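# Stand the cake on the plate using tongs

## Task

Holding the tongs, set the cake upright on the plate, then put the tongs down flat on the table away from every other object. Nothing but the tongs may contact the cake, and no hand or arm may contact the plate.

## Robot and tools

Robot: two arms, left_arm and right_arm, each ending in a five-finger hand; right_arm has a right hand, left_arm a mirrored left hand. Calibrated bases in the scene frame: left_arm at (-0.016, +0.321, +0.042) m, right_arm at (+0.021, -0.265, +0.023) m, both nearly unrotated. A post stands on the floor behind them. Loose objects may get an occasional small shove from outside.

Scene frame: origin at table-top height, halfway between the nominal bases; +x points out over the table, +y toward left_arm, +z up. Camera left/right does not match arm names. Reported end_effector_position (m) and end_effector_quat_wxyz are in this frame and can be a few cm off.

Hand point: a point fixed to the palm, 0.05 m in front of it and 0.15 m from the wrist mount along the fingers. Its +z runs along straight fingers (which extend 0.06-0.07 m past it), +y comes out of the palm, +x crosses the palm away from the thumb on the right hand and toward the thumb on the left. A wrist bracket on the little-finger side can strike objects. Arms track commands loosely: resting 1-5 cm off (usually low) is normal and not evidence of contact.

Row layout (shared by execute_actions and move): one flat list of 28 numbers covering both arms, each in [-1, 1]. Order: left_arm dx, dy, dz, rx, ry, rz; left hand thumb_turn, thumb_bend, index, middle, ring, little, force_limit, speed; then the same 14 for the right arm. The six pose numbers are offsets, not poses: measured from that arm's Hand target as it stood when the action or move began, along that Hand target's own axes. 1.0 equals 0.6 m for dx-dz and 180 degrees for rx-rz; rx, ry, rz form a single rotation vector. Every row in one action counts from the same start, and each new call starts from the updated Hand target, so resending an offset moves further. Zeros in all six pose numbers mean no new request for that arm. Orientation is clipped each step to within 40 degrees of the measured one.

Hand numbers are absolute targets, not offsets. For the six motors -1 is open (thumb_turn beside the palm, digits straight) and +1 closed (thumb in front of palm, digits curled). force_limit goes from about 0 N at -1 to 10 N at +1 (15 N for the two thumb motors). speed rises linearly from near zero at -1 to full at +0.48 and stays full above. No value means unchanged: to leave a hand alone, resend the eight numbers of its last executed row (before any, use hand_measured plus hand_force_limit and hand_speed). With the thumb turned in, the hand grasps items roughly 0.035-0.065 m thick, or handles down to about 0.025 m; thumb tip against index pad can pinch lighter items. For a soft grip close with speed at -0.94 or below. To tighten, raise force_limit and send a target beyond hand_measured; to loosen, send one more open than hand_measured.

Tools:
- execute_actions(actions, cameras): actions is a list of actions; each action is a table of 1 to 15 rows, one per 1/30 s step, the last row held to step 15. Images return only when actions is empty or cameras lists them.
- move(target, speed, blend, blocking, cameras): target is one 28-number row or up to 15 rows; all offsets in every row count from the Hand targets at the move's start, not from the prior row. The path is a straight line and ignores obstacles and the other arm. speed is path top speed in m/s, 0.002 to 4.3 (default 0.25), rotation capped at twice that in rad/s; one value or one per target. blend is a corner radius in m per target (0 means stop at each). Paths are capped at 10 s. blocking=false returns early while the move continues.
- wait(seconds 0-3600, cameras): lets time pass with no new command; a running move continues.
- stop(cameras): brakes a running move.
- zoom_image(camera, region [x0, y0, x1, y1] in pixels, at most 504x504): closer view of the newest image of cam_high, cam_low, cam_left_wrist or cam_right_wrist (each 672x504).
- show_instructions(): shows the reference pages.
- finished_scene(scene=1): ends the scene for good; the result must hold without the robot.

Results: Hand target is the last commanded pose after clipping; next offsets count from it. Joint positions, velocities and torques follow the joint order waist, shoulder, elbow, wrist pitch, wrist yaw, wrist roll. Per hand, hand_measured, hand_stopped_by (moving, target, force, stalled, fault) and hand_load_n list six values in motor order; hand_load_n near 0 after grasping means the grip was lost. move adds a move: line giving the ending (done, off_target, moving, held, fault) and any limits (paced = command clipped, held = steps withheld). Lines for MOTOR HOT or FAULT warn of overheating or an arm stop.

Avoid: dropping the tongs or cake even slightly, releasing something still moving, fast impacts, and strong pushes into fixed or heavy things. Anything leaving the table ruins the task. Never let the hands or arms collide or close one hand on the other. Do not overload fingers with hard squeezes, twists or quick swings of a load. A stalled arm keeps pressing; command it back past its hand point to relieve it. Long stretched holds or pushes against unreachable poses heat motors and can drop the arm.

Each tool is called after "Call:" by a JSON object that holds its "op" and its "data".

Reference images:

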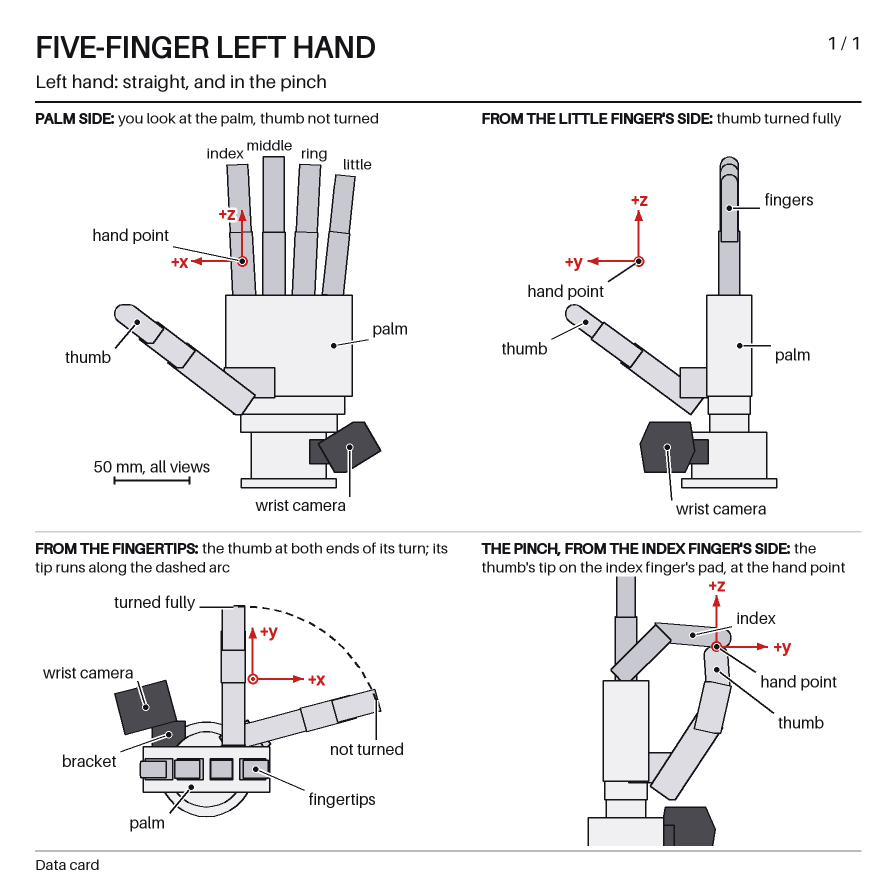

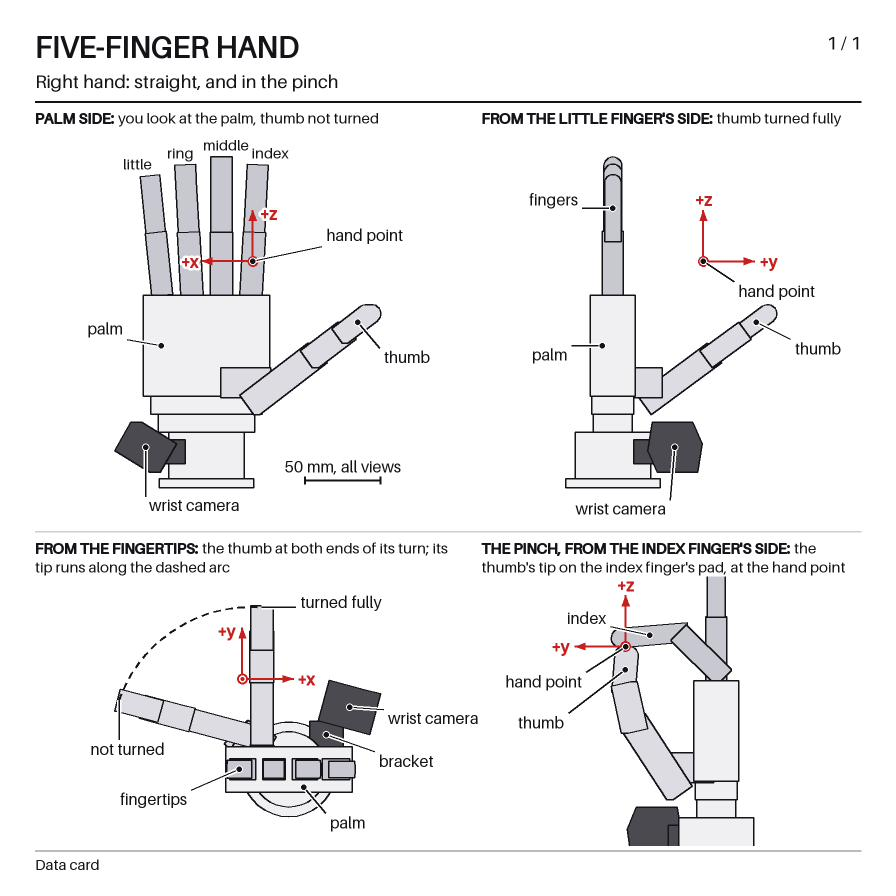

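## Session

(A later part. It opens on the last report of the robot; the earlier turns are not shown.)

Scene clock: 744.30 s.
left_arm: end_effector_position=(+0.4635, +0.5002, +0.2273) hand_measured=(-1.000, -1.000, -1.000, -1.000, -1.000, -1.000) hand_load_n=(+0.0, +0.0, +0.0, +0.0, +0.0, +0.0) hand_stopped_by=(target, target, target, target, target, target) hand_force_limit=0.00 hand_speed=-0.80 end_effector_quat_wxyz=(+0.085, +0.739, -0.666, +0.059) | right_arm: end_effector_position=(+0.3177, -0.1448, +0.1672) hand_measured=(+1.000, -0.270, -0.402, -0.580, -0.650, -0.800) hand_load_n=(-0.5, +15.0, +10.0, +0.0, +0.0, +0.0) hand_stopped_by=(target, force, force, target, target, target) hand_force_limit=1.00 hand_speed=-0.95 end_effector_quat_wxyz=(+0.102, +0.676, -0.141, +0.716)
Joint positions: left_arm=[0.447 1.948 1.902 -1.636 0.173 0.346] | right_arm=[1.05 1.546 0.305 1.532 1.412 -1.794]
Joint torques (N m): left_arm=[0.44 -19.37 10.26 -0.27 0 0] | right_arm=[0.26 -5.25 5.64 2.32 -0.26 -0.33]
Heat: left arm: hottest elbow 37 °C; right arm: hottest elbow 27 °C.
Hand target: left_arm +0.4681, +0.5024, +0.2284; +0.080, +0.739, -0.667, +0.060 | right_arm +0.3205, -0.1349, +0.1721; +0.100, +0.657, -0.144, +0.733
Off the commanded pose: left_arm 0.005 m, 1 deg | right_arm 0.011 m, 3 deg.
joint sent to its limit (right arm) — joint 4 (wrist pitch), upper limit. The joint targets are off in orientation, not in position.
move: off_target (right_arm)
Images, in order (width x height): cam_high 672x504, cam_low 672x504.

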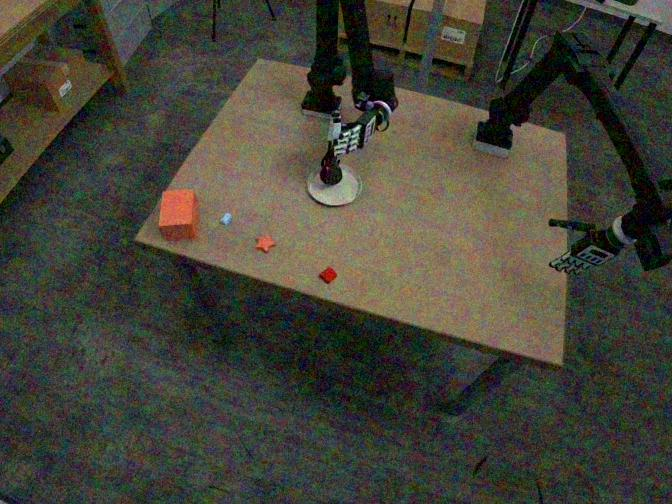

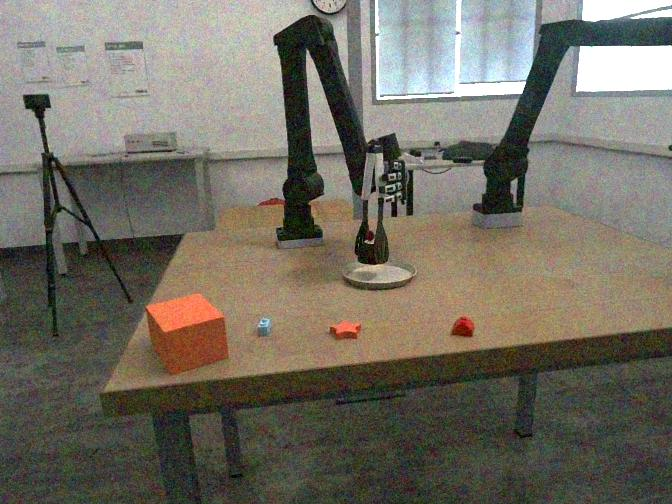

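Call:
{"op": "move", "data": {"target": [0,0,0,0,0,0,-1,-1,-1,-1,-1,-1,0,-0.8,-0.0301,-0.0039,-0.0051,0,0,0,1,-0.23,-0.38,-0.58,-0.65,-0.8,1.0,-0.95], "speed": 0.03, "cameras": ["cam_low"]}}

Call:
{"op": "zoom_image", "data": {"camera": "cam_low", "region": [325, 220, 435, 330]}}

Scene clock: 761.50 s.
left_arm: end_effector_position=(+0.4635, +0.5002, +0.2273) hand_measured=(-1.000, -1.000, -1.000, -1.000, -1.000, -1.000) hand_load_n=(+0.0, +0.0, +0.0, +0.0, +0.0, +0.0) hand_stopped_by=(target, target, target, target, target, target) hand_force_limit=0.00 hand_speed=-0.80 end_effector_quat_wxyz=(+0.085, +0.739, -0.666, +0.059) | right_arm: end_effector_position=(+0.3176, -0.1419, +0.1516) hand_measured=(+1.000, -0.270, -0.402, -0.580, -0.650, -0.800) hand_load_n=(-0.5, +14.5, +10.0, +0.0, +0.0, +0.0) hand_stopped_by=(target, force, force, target, target, target) hand_force_limit=1.00 hand_speed=-0.95 end_effector_quat_wxyz=(+0.112, +0.682, -0.132, +0.710)
Joint positions: left_arm=[0.447 1.948 1.902 -1.636 0.173 0.346] | right_arm=[1.054 1.609 0.31 1.532 1.42 -1.766]
Joint torques (N m): left_arm=[0.38 -19.25 10.36 -0.31 0.01 0.02] | right_arm=[0.32 -5.83 5.11 2.36 -0.18 -0.02]
Heat: left arm: hottest elbow 37 °C; right arm: hottest elbow 27 °C.
Hand target: left_arm +0.4681, +0.5024, +0.2284; +0.080, +0.739, -0.667, +0.060 | right_arm +0.3206, -0.1309, +0.1540; +0.101, +0.657, -0.144, +0.733
Off the commanded pose: left_arm 0.005 m, 1 deg | right_arm 0.012 m, 4 deg.
joint sent to its limit (right arm) — joint 4 (wrist pitch), upper limit. The joint targets are off in orientation, not in position.
move: off_target (right_arm)

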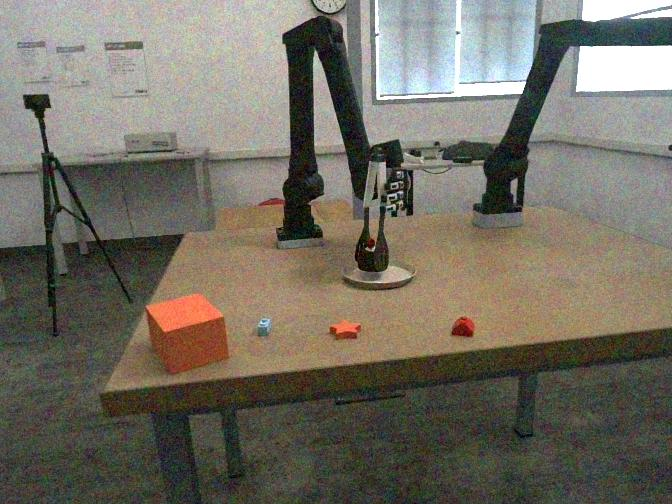

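Scaled by 4.582 from the camera's image (finer frame: 960x720).

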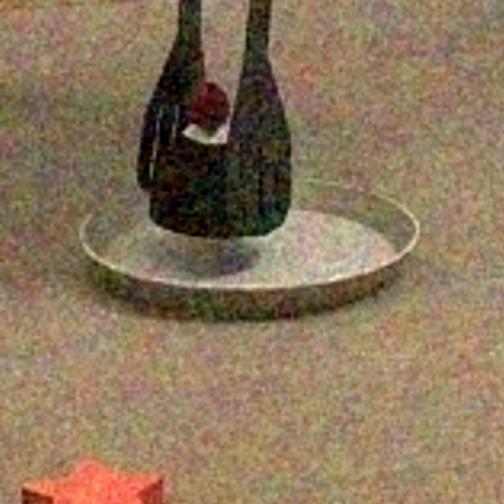

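Call:
{"op": "move", "data": {"target": [0,0,0,0,0,0,-1,-1,-1,-1,-1,-1,0,-0.8,-0.0100,0.0009,-0.0011,-0.028,0,0.01,1,-0.23,-0.38,-0.58,-0.65,-0.8,1.0,-0.95], "speed": 0.03, "cameras": ["cam_low", "cam_high"]}}

Call:
{"op": "zoom_image", "data": {"camera": "cam_low", "region": [325, 220, 435, 330]}}

Call:
{"op": "zoom_image", "data": {"camera": "cam_high", "region": [280, 140, 390, 250]}}

Scene clock: 775.40 s.
left_arm: end_effector_position=(+0.4635, +0.5002, +0.2273) hand_measured=(-1.000, -1.000, -1.000, -1.000, -1.000, -1.000) hand_load_n=(+0.0, +0.0, +0.0, +0.0, +0.0, +0.0) hand_stopped_by=(target, target, target, target, target, target) hand_force_limit=0.00 hand_speed=-0.80 end_effector_quat_wxyz=(+0.085, +0.739, -0.666, +0.059) | right_arm: end_effector_position=(+0.3159, -0.1384, +0.1464) hand_measured=(+1.000, -0.270, -0.402, -0.580, -0.650, -0.800) hand_load_n=(-0.5, +15.0, +10.0, +0.0, +0.0, +0.0) hand_stopped_by=(target, force, force, target, target, target) hand_force_limit=1.00 hand_speed=-0.95 end_effector_quat_wxyz=(+0.123, +0.679, -0.172, +0.703)
Joint positions: left_arm=[0.447 1.948 1.902 -1.636 0.173 0.346] | right_arm=[1.054 1.637 0.352 1.532 1.494 -1.743]
Joint torques (N m): left_arm=[0.26 -19.55 10.28 -0.34 0.01 -0.01] | right_arm=[-0.62 -6.18 5.15 2.28 -0.2 0]
Heat: left arm: hottest elbow 37 °C; right arm: hottest elbow 27 °C.
Hand target: left_arm +0.4681, +0.5024, +0.2284; +0.080, +0.739, -0.667, +0.060 | right_arm +0.3205, -0.1310, +0.1480; +0.118, +0.650, -0.186, +0.727
Off the commanded pose: left_arm 0.005 m, 1 deg | right_arm 0.009 m, 5 deg.
joint sent to its limit (right arm) — joint 4 (wrist pitch), upper limit. The joint targets are off in orientation, not in position.
move: off_target (right_arm)
Images, in order (width x height): cam_high 672x504, cam_low 672x504.

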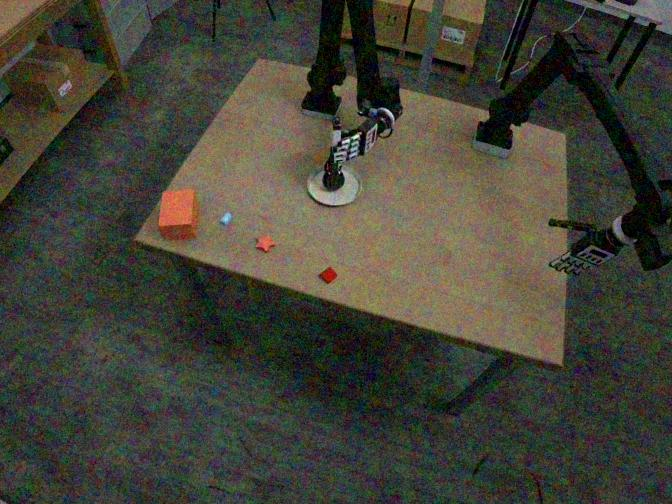

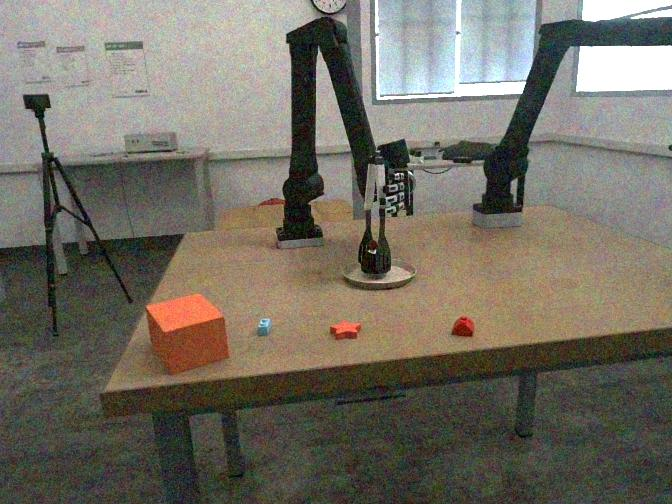

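Scaled by 4.582 from the camera's image (finer frame: 960x720).

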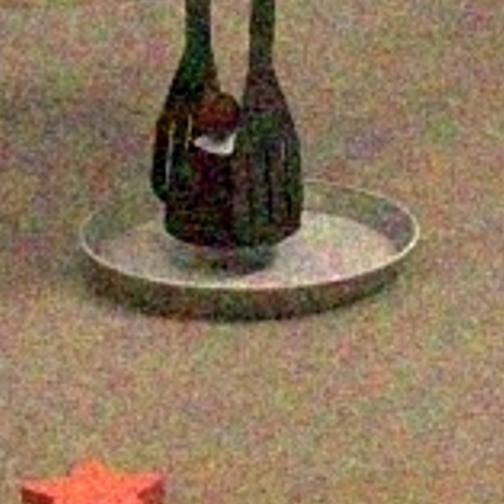

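Scaled by 4.582 from the camera's image (finer frame: 960x720).

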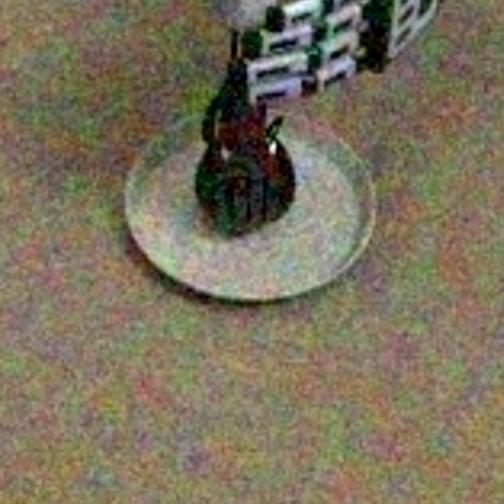

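Call:
{"op": "move", "data": {"target": [0,0,0,0,0,0,-1,-1,-1,-1,-1,-1,0,-0.8,-0.0140,0.0005,0.0054,0.057,0,0,1,-0.23,-0.38,-0.58,-0.65,-0.8,1.0,-0.95], "speed": 0.03, "cameras": ["cam_low", "cam_high"]}}

Call:
{"op": "zoom_image", "data": {"camera": "cam_low", "region": [325, 220, 435, 330]}}

Call:
{"op": "zoom_image", "data": {"camera": "cam_high", "region": [280, 140, 390, 250]}}

Scene clock: 793.00 s.
left_arm: end_effector_position=(+0.4635, +0.5002, +0.2273) hand_measured=(-1.000, -1.000, -1.000, -1.000, -1.000, -1.000) hand_load_n=(+0.0, +0.0, +0.0, +0.5, +0.0, +0.0) hand_stopped_by=(target, target, target, target, target, target) hand_force_limit=0.00 hand_speed=-0.80 end_effector_quat_wxyz=(+0.085, +0.739, -0.666, +0.059) | right_arm: end_effector_position=(+0.3242, -0.1336, +0.1393) hand_measured=(+1.000, -0.270, -0.402, -0.580, -0.650, -0.800) hand_load_n=(+0.0, +14.5, +10.0, +0.0, +0.0, +0.0) hand_stopped_by=(target, force, force, target, target, target) hand_force_limit=1.00 hand_speed=-0.95 end_effector_quat_wxyz=(+0.066, +0.682, -0.116, +0.719)
Joint positions: left_arm=[0.447 1.948 1.902 -1.636 0.173 0.346] | right_arm=[1.054 1.637 0.283 1.532 1.332 -1.667]
Joint torques (N m): left_arm=[0.26 -19.37 10.25 -0.38 -0.01 0] | right_arm=[-0.26 -6.24 2.85 2.45 -0.36 -0.02]
Heat: left arm: hottest elbow 37 °C; right arm: hottest elbow 27 °C.
Hand target: left_arm +0.4681, +0.5024, +0.2284; +0.080, +0.739, -0.667, +0.060 | right_arm +0.3243, -0.1320, +0.1400; +0.059, +0.658, -0.121, +0.741
Off the commanded pose: left_arm 0.005 m, 1 deg | right_arm 0.002 m, 4 deg.
joint sent to its limit (right arm) — joint 4 (wrist pitch), upper limit. The joint targets are off in orientation, not in position.
move: off_target (right_arm)
Images, in order (width x height): cam_high 672x504, cam_low 672x504.

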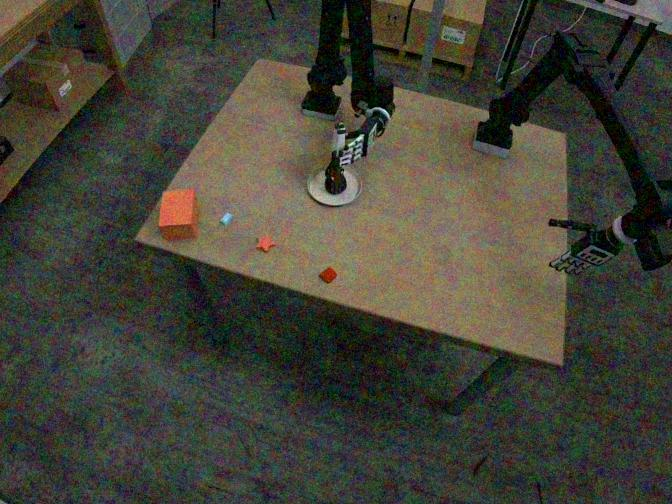

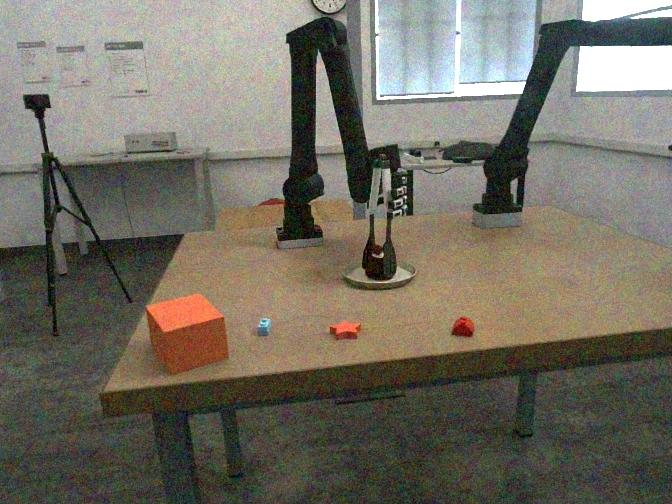

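Scaled by 4.582 from the camera's image (finer frame: 960x720).

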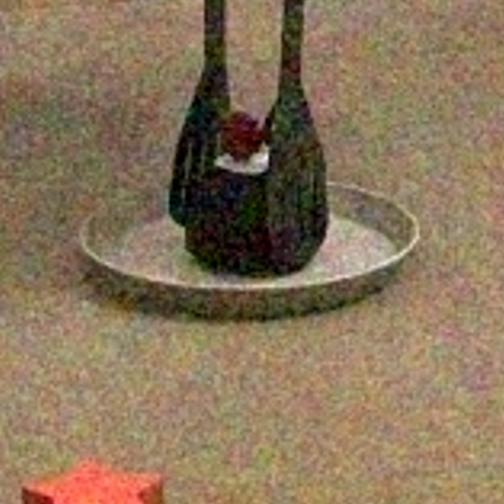

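Scaled by 4.582 from the camera's image (finer frame: 960x720).

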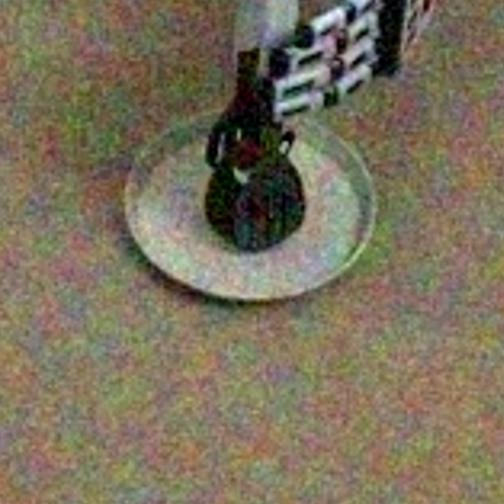

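Call:
{"op": "move", "data": {"target": [0,0,0,0,0,0,-1,-1,-1,-1,-1,-1,0,-0.8,-0.0066,0.0005,-0.0005,0,0,-0.005,1,-0.23,-0.38,-0.58,-0.65,-0.8,1.0,-0.95], "speed": 0.02, "cameras": ["cam_low"]}}

Call:
{"op": "zoom_image", "data": {"camera": "cam_low", "region": [340, 230, 410, 300]}}

Scene clock: 799.70 s.
left_arm: end_effector_position=(+0.4635, +0.5002, +0.2273) hand_measured=(-1.000, -1.000, -1.000, -1.000, -1.000, -1.000) hand_load_n=(+0.0, +0.0, +0.0, +0.0, +0.0, +0.0) hand_stopped_by=(target, target, target, target, target, target) hand_force_limit=0.00 hand_speed=-0.80 end_effector_quat_wxyz=(+0.085, +0.739, -0.666, +0.059) | right_arm: end_effector_position=(+0.3242, -0.1336, +0.1365) hand_measured=(+1.000, -0.270, -0.402, -0.580, -0.650, -0.800) hand_load_n=(-0.5, +15.0, +10.0, +0.0, +0.0, +0.0) hand_stopped_by=(target, force, force, target, target, target) hand_force_limit=1.00 hand_speed=-0.95 end_effector_quat_wxyz=(+0.069, +0.684, -0.113, +0.718)
Joint positions: left_arm=[0.447 1.948 1.902 -1.636 0.173 0.346] | right_arm=[1.054 1.648 0.283 1.532 1.331 -1.666]
Joint torques (N m): left_arm=[0.21 -19.6 10.37 -0.36 0.03 -0.02] | right_arm=[-0.26 -5.77 2.88 2.45 -0.31 -0.02]
Heat: left arm: hottest elbow 37 °C; right arm: hottest elbow 27 °C.
Hand target: left_arm +0.4681, +0.5024, +0.2284; +0.080, +0.739, -0.667, +0.060 | right_arm +0.3245, -0.1319, +0.1359; +0.065, +0.659, -0.115, +0.741
Off the commanded pose: left_arm 0.005 m, 1 deg | right_arm 0.002 m, 4 deg.
joint sent to its limit (right arm) — joint 4 (wrist pitch), upper limit. The joint targets are off in orientation, not in position.
move: off_target (right_arm)

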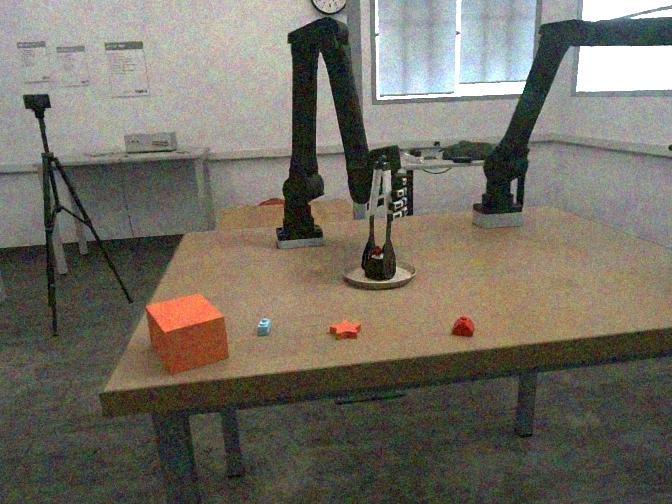

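Scaled by 7.200 from the camera's image (finer frame: 960x720).

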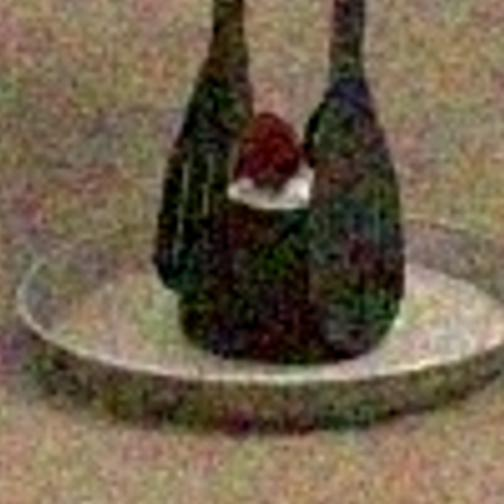

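Call:
{"op": "move", "data": {"target": [0,0,0,0,0,0,-1,-1,-1,-1,-1,-1,0,-0.8,-0.0050,0.0004,-0.0004,0,0,0,1,-0.23,-0.38,-0.58,-0.65,-0.8,1.0,-0.95], "speed": 0.02, "cameras": ["cam_low"]}}

Call:
{"op": "zoom_image", "data": {"camera": "cam_low", "region": [340, 230, 410, 300]}}

Scene clock: 805.17 s.
left_arm: end_effector_position=(+0.4635, +0.5002, +0.2273) hand_measured=(-1.000, -1.000, -1.000, -1.000, -1.000, -1.000) hand_load_n=(+0.0, +0.0, +0.0, +0.0, +0.0, +0.0) hand_stopped_by=(target, target, target, target, target, target) hand_force_limit=0.00 hand_speed=-0.80 end_effector_quat_wxyz=(+0.085, +0.739, -0.666, +0.059) | right_arm: end_effector_position=(+0.3242, -0.1335, +0.1344) hand_measured=(+1.000, -0.270, -0.402, -0.580, -0.650, -0.800) hand_load_n=(-0.5, +15.0, +10.0, +0.0, +0.0, +0.0) hand_stopped_by=(target, force, force, target, target, target) hand_force_limit=1.00 hand_speed=-0.95 end_effector_quat_wxyz=(+0.069, +0.684, -0.112, +0.717)
Joint positions: left_arm=[0.447 1.948 1.902 -1.636 0.173 0.346] | right_arm=[1.054 1.655 0.283 1.532 1.331 -1.66]
Joint torques (N m): left_arm=[0.5 -19.25 10.35 -0.28 0 0] | right_arm=[-0.38 -5.6 2.82 2.45 -0.31 0.03]
Heat: left arm: hottest elbow 37 °C; right arm: hottest elbow 27 °C.
Hand target: left_arm +0.4681, +0.5024, +0.2284; +0.080, +0.739, -0.667, +0.060 | right_arm +0.3246, -0.1319, +0.1330; +0.065, +0.659, -0.115, +0.741
Off the commanded pose: left_arm 0.005 m, 1 deg | right_arm 0.002 m, 4 deg.
joint sent to its limit (right arm) — joint 4 (wrist pitch), upper limit. The joint targets are off in orientation, not in position.
move: off_target (right_arm)

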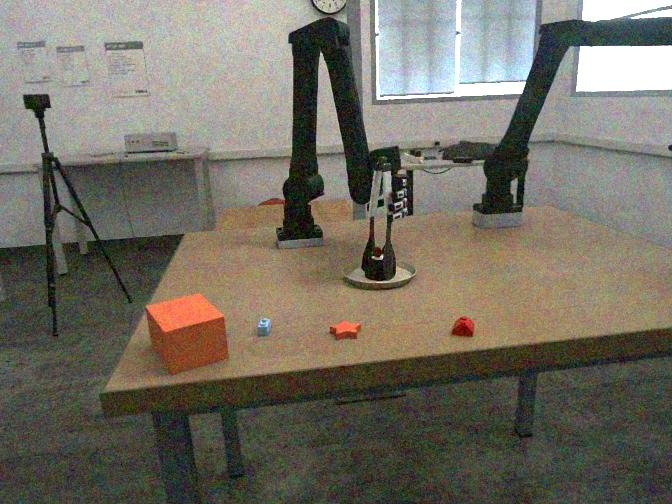

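Scaled by 7.200 from the camera's image (finer frame: 960x720).

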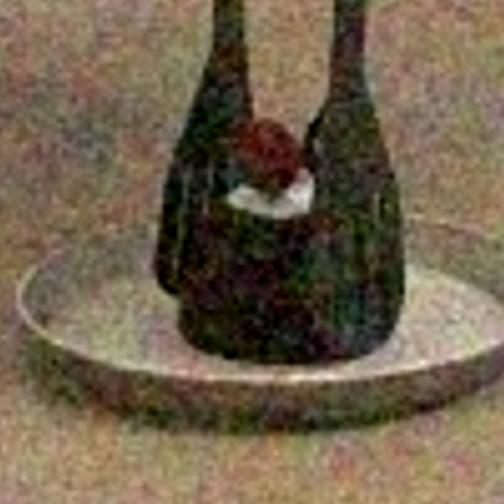

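Call:
{"op": "move", "data": {"target": [[0,0,0,0,0,0,-1,-1,-1,-1,-1,-1,0,-0.8,0,0,0,0,0,0,1,-0.30,-0.43,-0.58,-0.65,-0.8,1.0,-0.95],[0,0,0,0,0,0,-1,-1,-1,-1,-1,-1,0,-0.8,0,0,0,0,0,0,1,-0.33,-0.46,-0.58,-0.65,-0.8,1.0,-0.95]], "speed": 0.02, "cameras": ["cam_low"]}}

Call:
{"op": "zoom_image", "data": {"camera": "cam_low", "region": [340, 230, 410, 300]}}

Scene clock: 812.47 s.
left_arm: end_effector_position=(+0.4635, +0.5002, +0.2273) hand_measured=(-1.000, -1.000, -1.000, -1.000, -1.000, -1.000) hand_load_n=(+0.0, +0.0, +0.0, +0.0, +0.0, +0.0) hand_stopped_by=(target, target, target, target, target, target) hand_force_limit=0.00 hand_speed=-0.80 end_effector_quat_wxyz=(+0.085, +0.739, -0.666, +0.059) | right_arm: end_effector_position=(+0.3242, -0.1335, +0.1344) hand_measured=(+1.000, -0.332, -0.460, -0.580, -0.650, -0.800) hand_load_n=(-0.5, +6.0, +4.0, +0.0, +0.0, +0.0) hand_stopped_by=(target, target, target, target, target, target) hand_force_limit=1.00 hand_speed=-0.95 end_effector_quat_wxyz=(+0.069, +0.684, -0.112, +0.717)
Joint positions: left_arm=[0.447 1.948 1.902 -1.636 0.173 0.346] | right_arm=[1.054 1.655 0.283 1.532 1.331 -1.66]
Joint torques (N m): left_arm=[0.21 -19.25 10.37 -0.32 0 0] | right_arm=[-0.32 -5.6 2.82 2.45 -0.3 0.03]
Heat: left arm: hottest elbow 37 °C; right arm: hottest elbow 27 °C.
Hand target: left_arm +0.4681, +0.5024, +0.2284; +0.080, +0.739, -0.667, +0.060 | right_arm +0.3246, -0.1319, +0.1330; +0.065, +0.659, -0.115, +0.741
Off the commanded pose: left_arm 0.005 m, 1 deg | right_arm 0.002 m, 4 deg.
joint sent to its limit (right arm) — joint 4 (wrist pitch), upper limit. The joint targets are off in orientation, not in position.
move: done; target 2's new numbers were sent with right_arm's hand 0.002 m and 4 deg from that target

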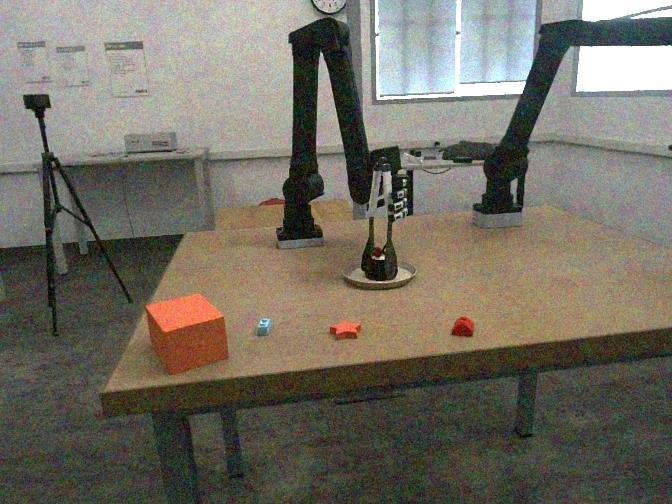

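Scaled by 7.200 from the camera's image (finer frame: 960x720).

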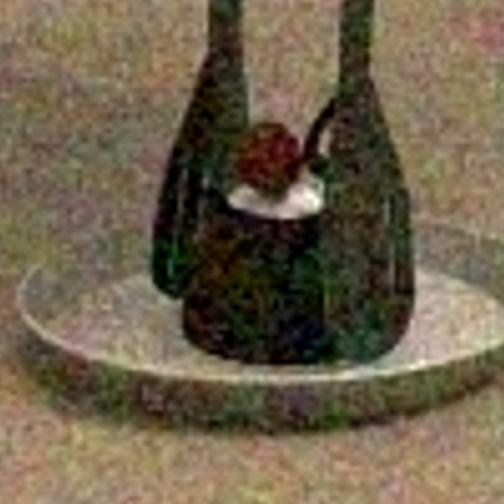

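Call:
{"op": "move", "data": {"target": [[0,0,0,0,0,0,-1,-1,-1,-1,-1,-1,0,-0.8,0,0,0,0,0,0,1,-0.39,-0.52,-0.58,-0.65,-0.8,1.0,-0.95],[0,0,0,0,0,0,-1,-1,-1,-1,-1,-1,0,-0.8,0.0331,-0.0027,0.0030,0,0,0,1,-0.39,-0.52,-0.58,-0.65,-0.8,1.0,-0.95]], "speed": 0.03, "cameras": ["cam_low"]}}

Call:
{"op": "zoom_image", "data": {"camera": "cam_low", "region": [340, 230, 410, 300]}}

Scene clock: 819.17 s.
left_arm: end_effector_position=(+0.4635, +0.5002, +0.2273) hand_measured=(-1.000, -1.000, -1.000, -1.000, -1.000, -1.000) hand_load_n=(+0.0, +0.0, +0.0, +0.0, +0.0, +0.0) hand_stopped_by=(target, target, target, target, target, target) hand_force_limit=0.00 hand_speed=-0.80 end_effector_quat_wxyz=(+0.085, +0.739, -0.666, +0.059) | right_arm: end_effector_position=(+0.3241, -0.1342, +0.1467) hand_measured=(+1.000, -0.392, -0.520, -0.580, -0.650, -0.800) hand_load_n=(-0.5, +5.5, +3.5, +0.0, +0.0, +0.0) hand_stopped_by=(target, target, target, target, target, target) hand_force_limit=1.00 hand_speed=-0.95 end_effector_quat_wxyz=(+0.068, +0.681, -0.114, +0.721)
Joint positions: left_arm=[0.447 1.948 1.902 -1.636 0.173 0.346] | right_arm=[1.054 1.613 0.283 1.532 1.331 -1.697]
Joint torques (N m): left_arm=[0.26 -19.43 10.29 -0.29 0.01 0.01] | right_arm=[-0.15 -7.36 3.3 2.44 -0.36 -0.3]
Heat: left arm: hottest elbow 37 °C; right arm: hottest elbow 26 °C.
Hand target: left_arm +0.4681, +0.5024, +0.2284; +0.080, +0.739, -0.667, +0.060 | right_arm +0.3243, -0.1319, +0.1529; +0.065, +0.659, -0.115, +0.741
Off the commanded pose: left_arm 0.005 m, 1 deg | right_arm 0.007 m, 3 deg.
joint sent to its limit (right arm) — joint 4 (wrist pitch), upper limit. The joint targets are off in orientation, not in position.
move: off_target (right_arm)

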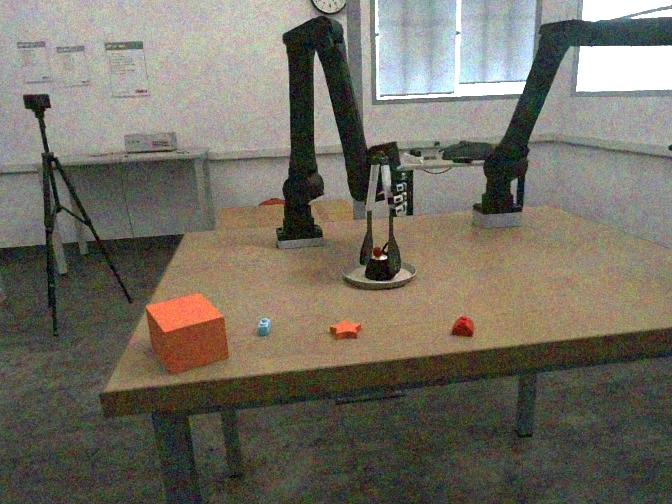

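Scaled by 7.200 from the camera's image (finer frame: 960x720).

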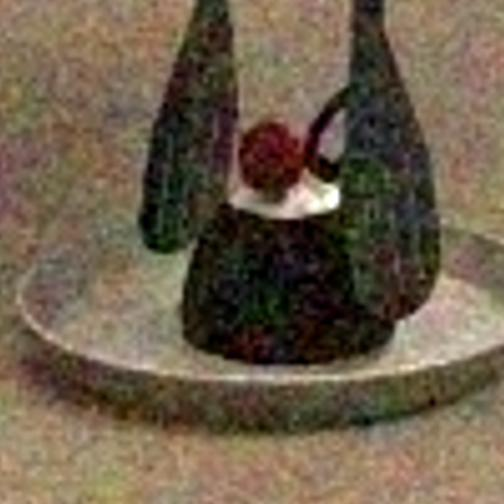

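Call:
{"op": "move", "data": {"target": [0,0,0,0,0,0,-1,-1,-1,-1,-1,-1,0,-0.8,0.0663,-0.0057,0.0070,0,0,0,1,-0.39,-0.52,-0.58,-0.65,-0.8,1.0,-0.95], "speed": 0.05, "cameras": ["cam_low"]}}

Call:
{"op": "zoom_image", "data": {"camera": "cam_low", "region": [340, 210, 430, 300]}}

Scene clock: 825.83 s.
left_arm: end_effector_position=(+0.4635, +0.5002, +0.2273) hand_measured=(-1.000, -1.000, -1.000, -1.000, -1.000, -1.000) hand_load_n=(+0.0, +0.0, +0.0, +0.5, +0.0, +0.0) hand_stopped_by=(target, target, target, target, target, target) hand_force_limit=0.00 hand_speed=-0.80 end_effector_quat_wxyz=(+0.085, +0.739, -0.666, +0.059) | right_arm: end_effector_position=(+0.3222, -0.1391, +0.1840) hand_measured=(+1.000, -0.392, -0.520, -0.580, -0.650, -0.800) hand_load_n=(+0.0, +6.0, +3.5, -0.5, +0.0, +0.0) hand_stopped_by=(target, target, target, target, target, target) hand_force_limit=1.00 hand_speed=-0.95 end_effector_quat_wxyz=(+0.076, +0.670, -0.108, +0.730)
Joint positions: left_arm=[0.447 1.948 1.902 -1.636 0.173 0.346] | right_arm=[1.054 1.489 0.283 1.532 1.326 -1.833]
Joint torques (N m): left_arm=[0.38 -19.43 10.33 -0.34 0.02 0.02] | right_arm=[0.09 -6.36 5.45 2.36 -0.52 -0.3]
Heat: left arm: hottest elbow 37 °C; right arm: hottest elbow 26 °C.
Hand target: left_arm +0.4681, +0.5024, +0.2284; +0.080, +0.739, -0.667, +0.060 | right_arm +0.3242, -0.1319, +0.1931; +0.065, +0.659, -0.115, +0.741
Off the commanded pose: left_arm 0.005 m, 1 deg | right_arm 0.012 m, 2 deg.
joint sent to its limit (right arm) — joint 4 (wrist pitch), upper limit. The joint targets still meet the commanded pose.
move: off_target (right_arm)

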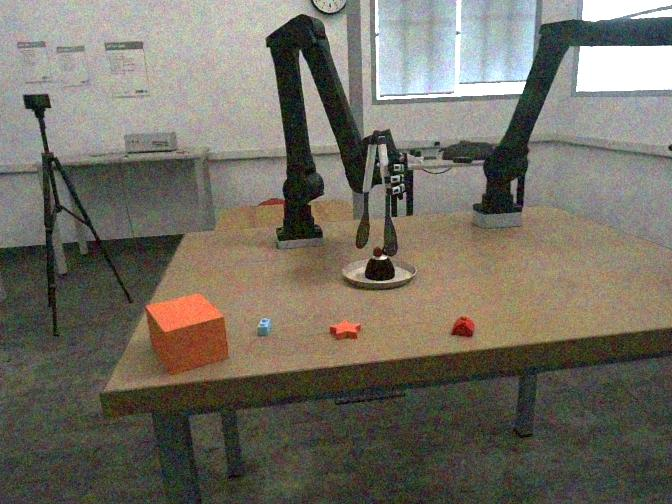

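Scaled by 5.600 from the camera's image (finer frame: 960x720).

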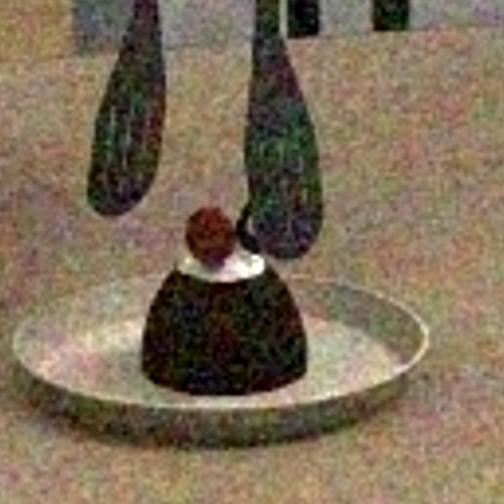

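Call:
{"op": "move", "data": {"target": [[0,0,0,0,0,0,-1,-1,-1,-1,-1,-1,0,-0.8,0.1653,-0.0141,0.0175,0,0,0,1,-0.39,-0.52,-0.58,-0.65,-0.8,1.0,-0.95],[0,0,0,0,0,0,-1,-1,-1,-1,-1,-1,0,-0.8,0.196,0.373,0.1488,0,0,0,1,-0.39,-0.52,-0.58,-0.65,-0.8,1.0,-0.95]], "speed": [0.08, 0.12], "blend": [0.03, 0], "cameras": ["cam_low", "cam_high"]}}

Scene clock: 874.87 s.
left_arm: end_effector_position=(+0.4635, +0.5002, +0.2273) hand_measured=(-1.000, -1.000, -1.000, -1.000, -1.000, -1.000) hand_load_n=(+0.0, +0.0, +0.0, +0.0, +0.0, +0.0) hand_stopped_by=(target, target, target, target, target, target) hand_force_limit=0.00 hand_speed=-0.80 end_effector_quat_wxyz=(+0.085, +0.739, -0.666, +0.059) | right_arm: end_effector_position=(+0.3394, -0.3767, +0.2936) hand_measured=(+1.000, -0.392, -0.520, -0.580, -0.650, -0.800) hand_load_n=(-0.5, +6.0, +3.5, +0.0, +0.0, +0.0) hand_stopped_by=(target, target, target, target, target, target) hand_force_limit=1.00 hand_speed=-0.95 end_effector_quat_wxyz=(+0.068, +0.662, -0.111, +0.738)
Joint positions: left_arm=[0.447 1.948 1.902 -1.636 0.173 0.346] | right_arm=[-0.058 0.352 0.234 0.219 0.221 -1.519]
Joint torques (N m): left_arm=[-0.09 -19.19 10.28 -0.35 0.01 0.01] | right_arm=[-0.67 2.96 11.11 1.88 -0.15 0.04]
Heat: left arm: hottest elbow 38 °C; right arm: hottest elbow 28 °C.
Hand target: left_arm +0.4681, +0.5024, +0.2284; +0.080, +0.739, -0.667, +0.060 | right_arm +0.3399, -0.3773, +0.3001; +0.065, +0.659, -0.115, +0.741
Off the commanded pose: left_arm 0.005 m, 1 deg | right_arm 0.006 m, 1 deg.
move: done
Images, in order (width x height): cam_high 672x504, cam_low 672x504.

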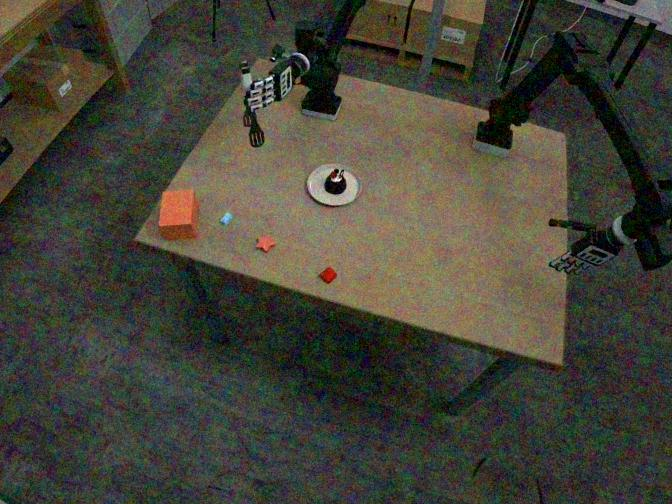

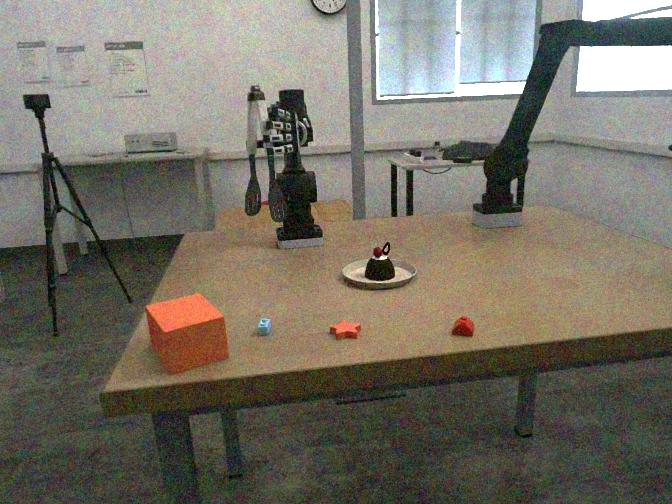

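Call:
{"op": "move", "data": {"target": [0,0,0,0,0,0,-1,-1,-1,-1,-1,-1,0,-0.8,-0.0258,0.0643,-0.0215,-0.147,-0.115,0.218,1,-0.39,-0.52,-0.58,-0.65,-0.8,1.0,-0.95], "speed": 0.2, "cameras": ["cam_low", "cam_high"]}}

Scene clock: 881.83 s.
left_arm: end_effector_position=(+0.4635, +0.5002, +0.2273) hand_measured=(-1.000, -1.000, -1.000, -1.000, -1.000, -1.000) hand_load_n=(+0.0, +0.0, +0.0, +0.0, +0.0, +0.0) hand_stopped_by=(target, target, target, target, target, target) hand_force_limit=0.00 hand_speed=-0.80 end_effector_quat_wxyz=(+0.085, +0.739, -0.666, +0.059) | right_arm: end_effector_position=(+0.3128, -0.4076, +0.2498) hand_measured=(+1.000, -0.392, -0.520, -0.580, -0.650, -0.800) hand_load_n=(-0.5, +6.0, +3.5, +0.0, +0.0, +0.0) hand_stopped_by=(target, target, target, target, target, target) hand_force_limit=1.00 hand_speed=-0.95 end_effector_quat_wxyz=(-0.050, +0.686, -0.496, +0.530)
Joint positions: left_arm=[0.447 1.948 1.902 -1.636 0.173 0.346] | right_arm=[-0.274 0.551 0.589 -0.501 0.252 -0.728]
Joint torques (N m): left_arm=[0.26 -19.14 10.36 -0.28 -0.01 0.01] | right_arm=[-0.91 1.2 14.52 1.72 -0.03 0.1]
Heat: left arm: hottest elbow 38 °C; right arm: hottest elbow 29 °C.
Hand target: left_arm +0.4681, +0.5024, +0.2284; +0.080, +0.739, -0.667, +0.060 | right_arm +0.3199, -0.4104, +0.2800; -0.060, +0.670, -0.498, +0.547
Off the commanded pose: left_arm 0.005 m, 1 deg | right_arm 0.031 m, 3 deg.
move: off_target (right_arm)
Images, in order (width x height): cam_high 672x504, cam_low 672x504.

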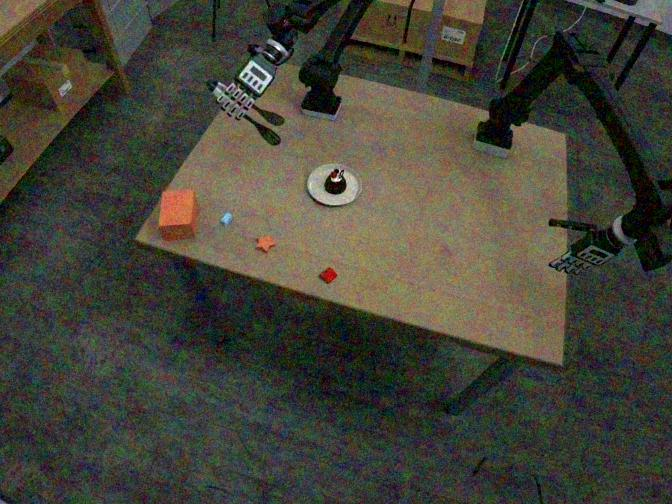

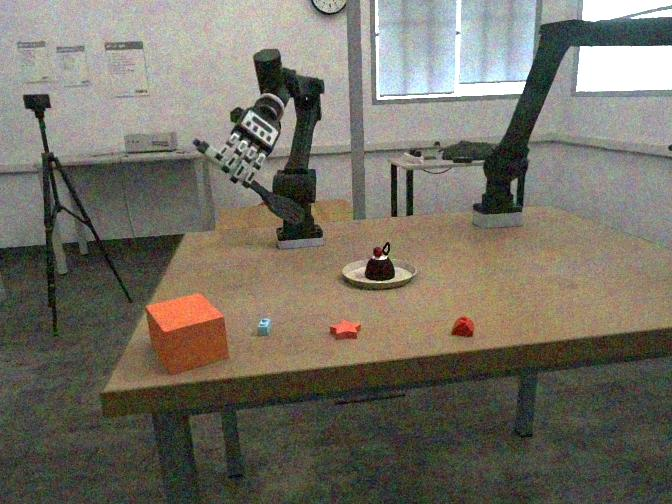

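Call:
{"op": "move", "data": {"target": [0,0,0,0,0,0,-1,-1,-1,-1,-1,-1,0,-0.8,-0.1328,0.1488,0.0863,-0.147,-0.115,0.218,1,-0.39,-0.52,-0.58,-0.65,-0.8,1.0,-0.95], "speed": 0.2, "cameras": ["cam_low", "cam_high"]}}

Scene clock: 888.73 s.
left_arm: end_effector_position=(+0.4635, +0.5002, +0.2273) hand_measured=(-1.000, -1.000, -1.000, -1.000, -1.000, -1.000) hand_load_n=(+0.0, +0.0, +0.0, -0.5, +0.0, +0.0) hand_stopped_by=(target, target, target, target, target, target) hand_force_limit=0.00 hand_speed=-0.80 end_effector_quat_wxyz=(+0.085, +0.739, -0.666, +0.059) | right_arm: end_effector_position=(+0.3020, -0.4113, +0.1292) hand_measured=(+1.000, -0.392, -0.520, -0.580, -0.650, -0.800) hand_load_n=(-0.5, +5.5, +3.5, +0.0, +0.0, +0.0) hand_stopped_by=(target, target, target, target, target, target) hand_force_limit=1.00 hand_speed=-0.95 end_effector_quat_wxyz=(+0.163, -0.558, +0.780, -0.231)
Joint positions: left_arm=[0.447 1.948 1.902 -1.636 0.173 0.346] | right_arm=[-0.642 0.979 0.667 -0.704 -0.153 -0.248]
Joint torques (N m): left_arm=[0.56 -19.19 10.28 -0.31 -0.01 0] | right_arm=[-0.91 -3.25 12.9 0.95 -0.44 0.15]
Heat: left arm: hottest elbow 38 °C; right arm: hottest elbow 31 °C.
Hand target: left_arm +0.4681, +0.5024, +0.2284; +0.080, +0.739, -0.667, +0.060 | right_arm +0.3148, -0.4204, +0.1501; +0.172, -0.547, +0.782, -0.245
Off the commanded pose: left_arm 0.005 m, 1 deg | right_arm 0.026 m, 2 deg.
move: off_target (right_arm)
Images, in order (width x height): cam_high 672x504, cam_low 672x504.

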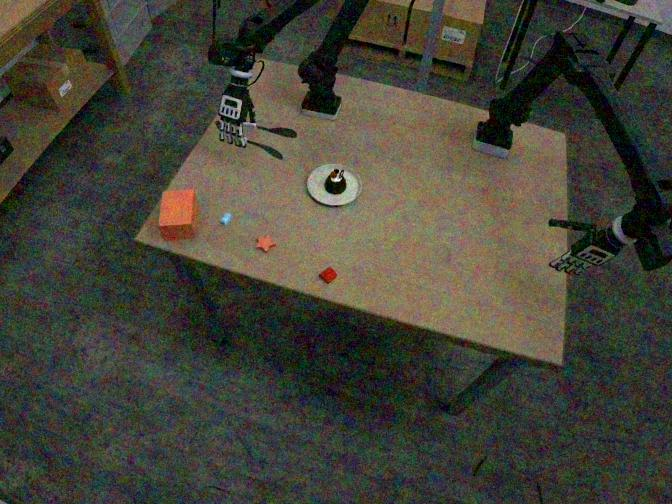

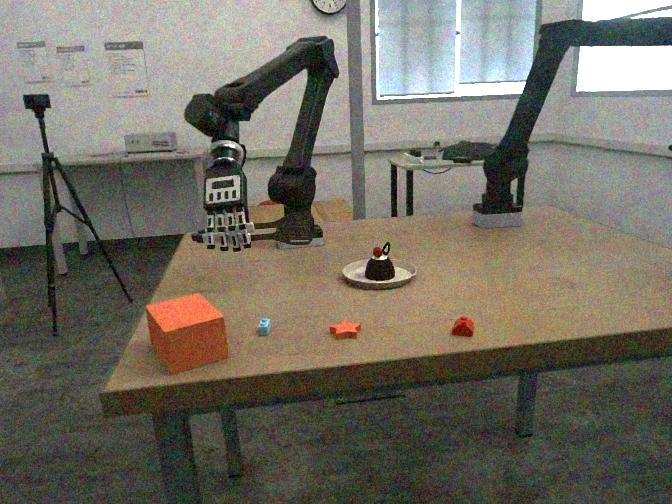

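Call:
{"op": "zoom_image", "data": {"camera": "cam_low", "region": [180, 180, 340, 290]}}

Call:
{"op": "zoom_image", "data": {"camera": "cam_high", "region": [200, 80, 310, 190]}}

Scaled by 3.150 from the camera's image (finer frame: 960x720).

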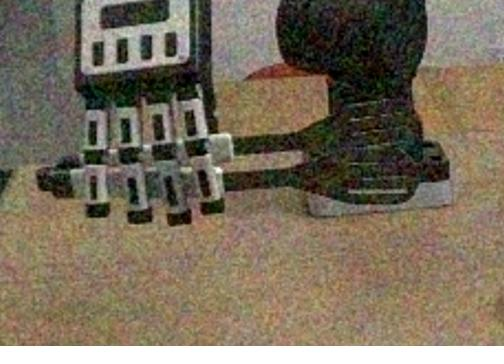

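Scaled by 4.582 from the camera's image (finer frame: 960x720).

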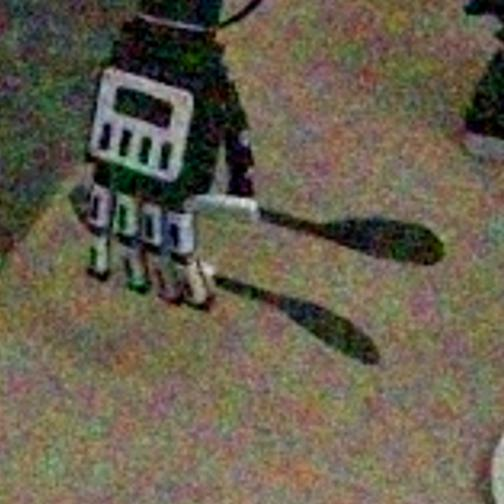

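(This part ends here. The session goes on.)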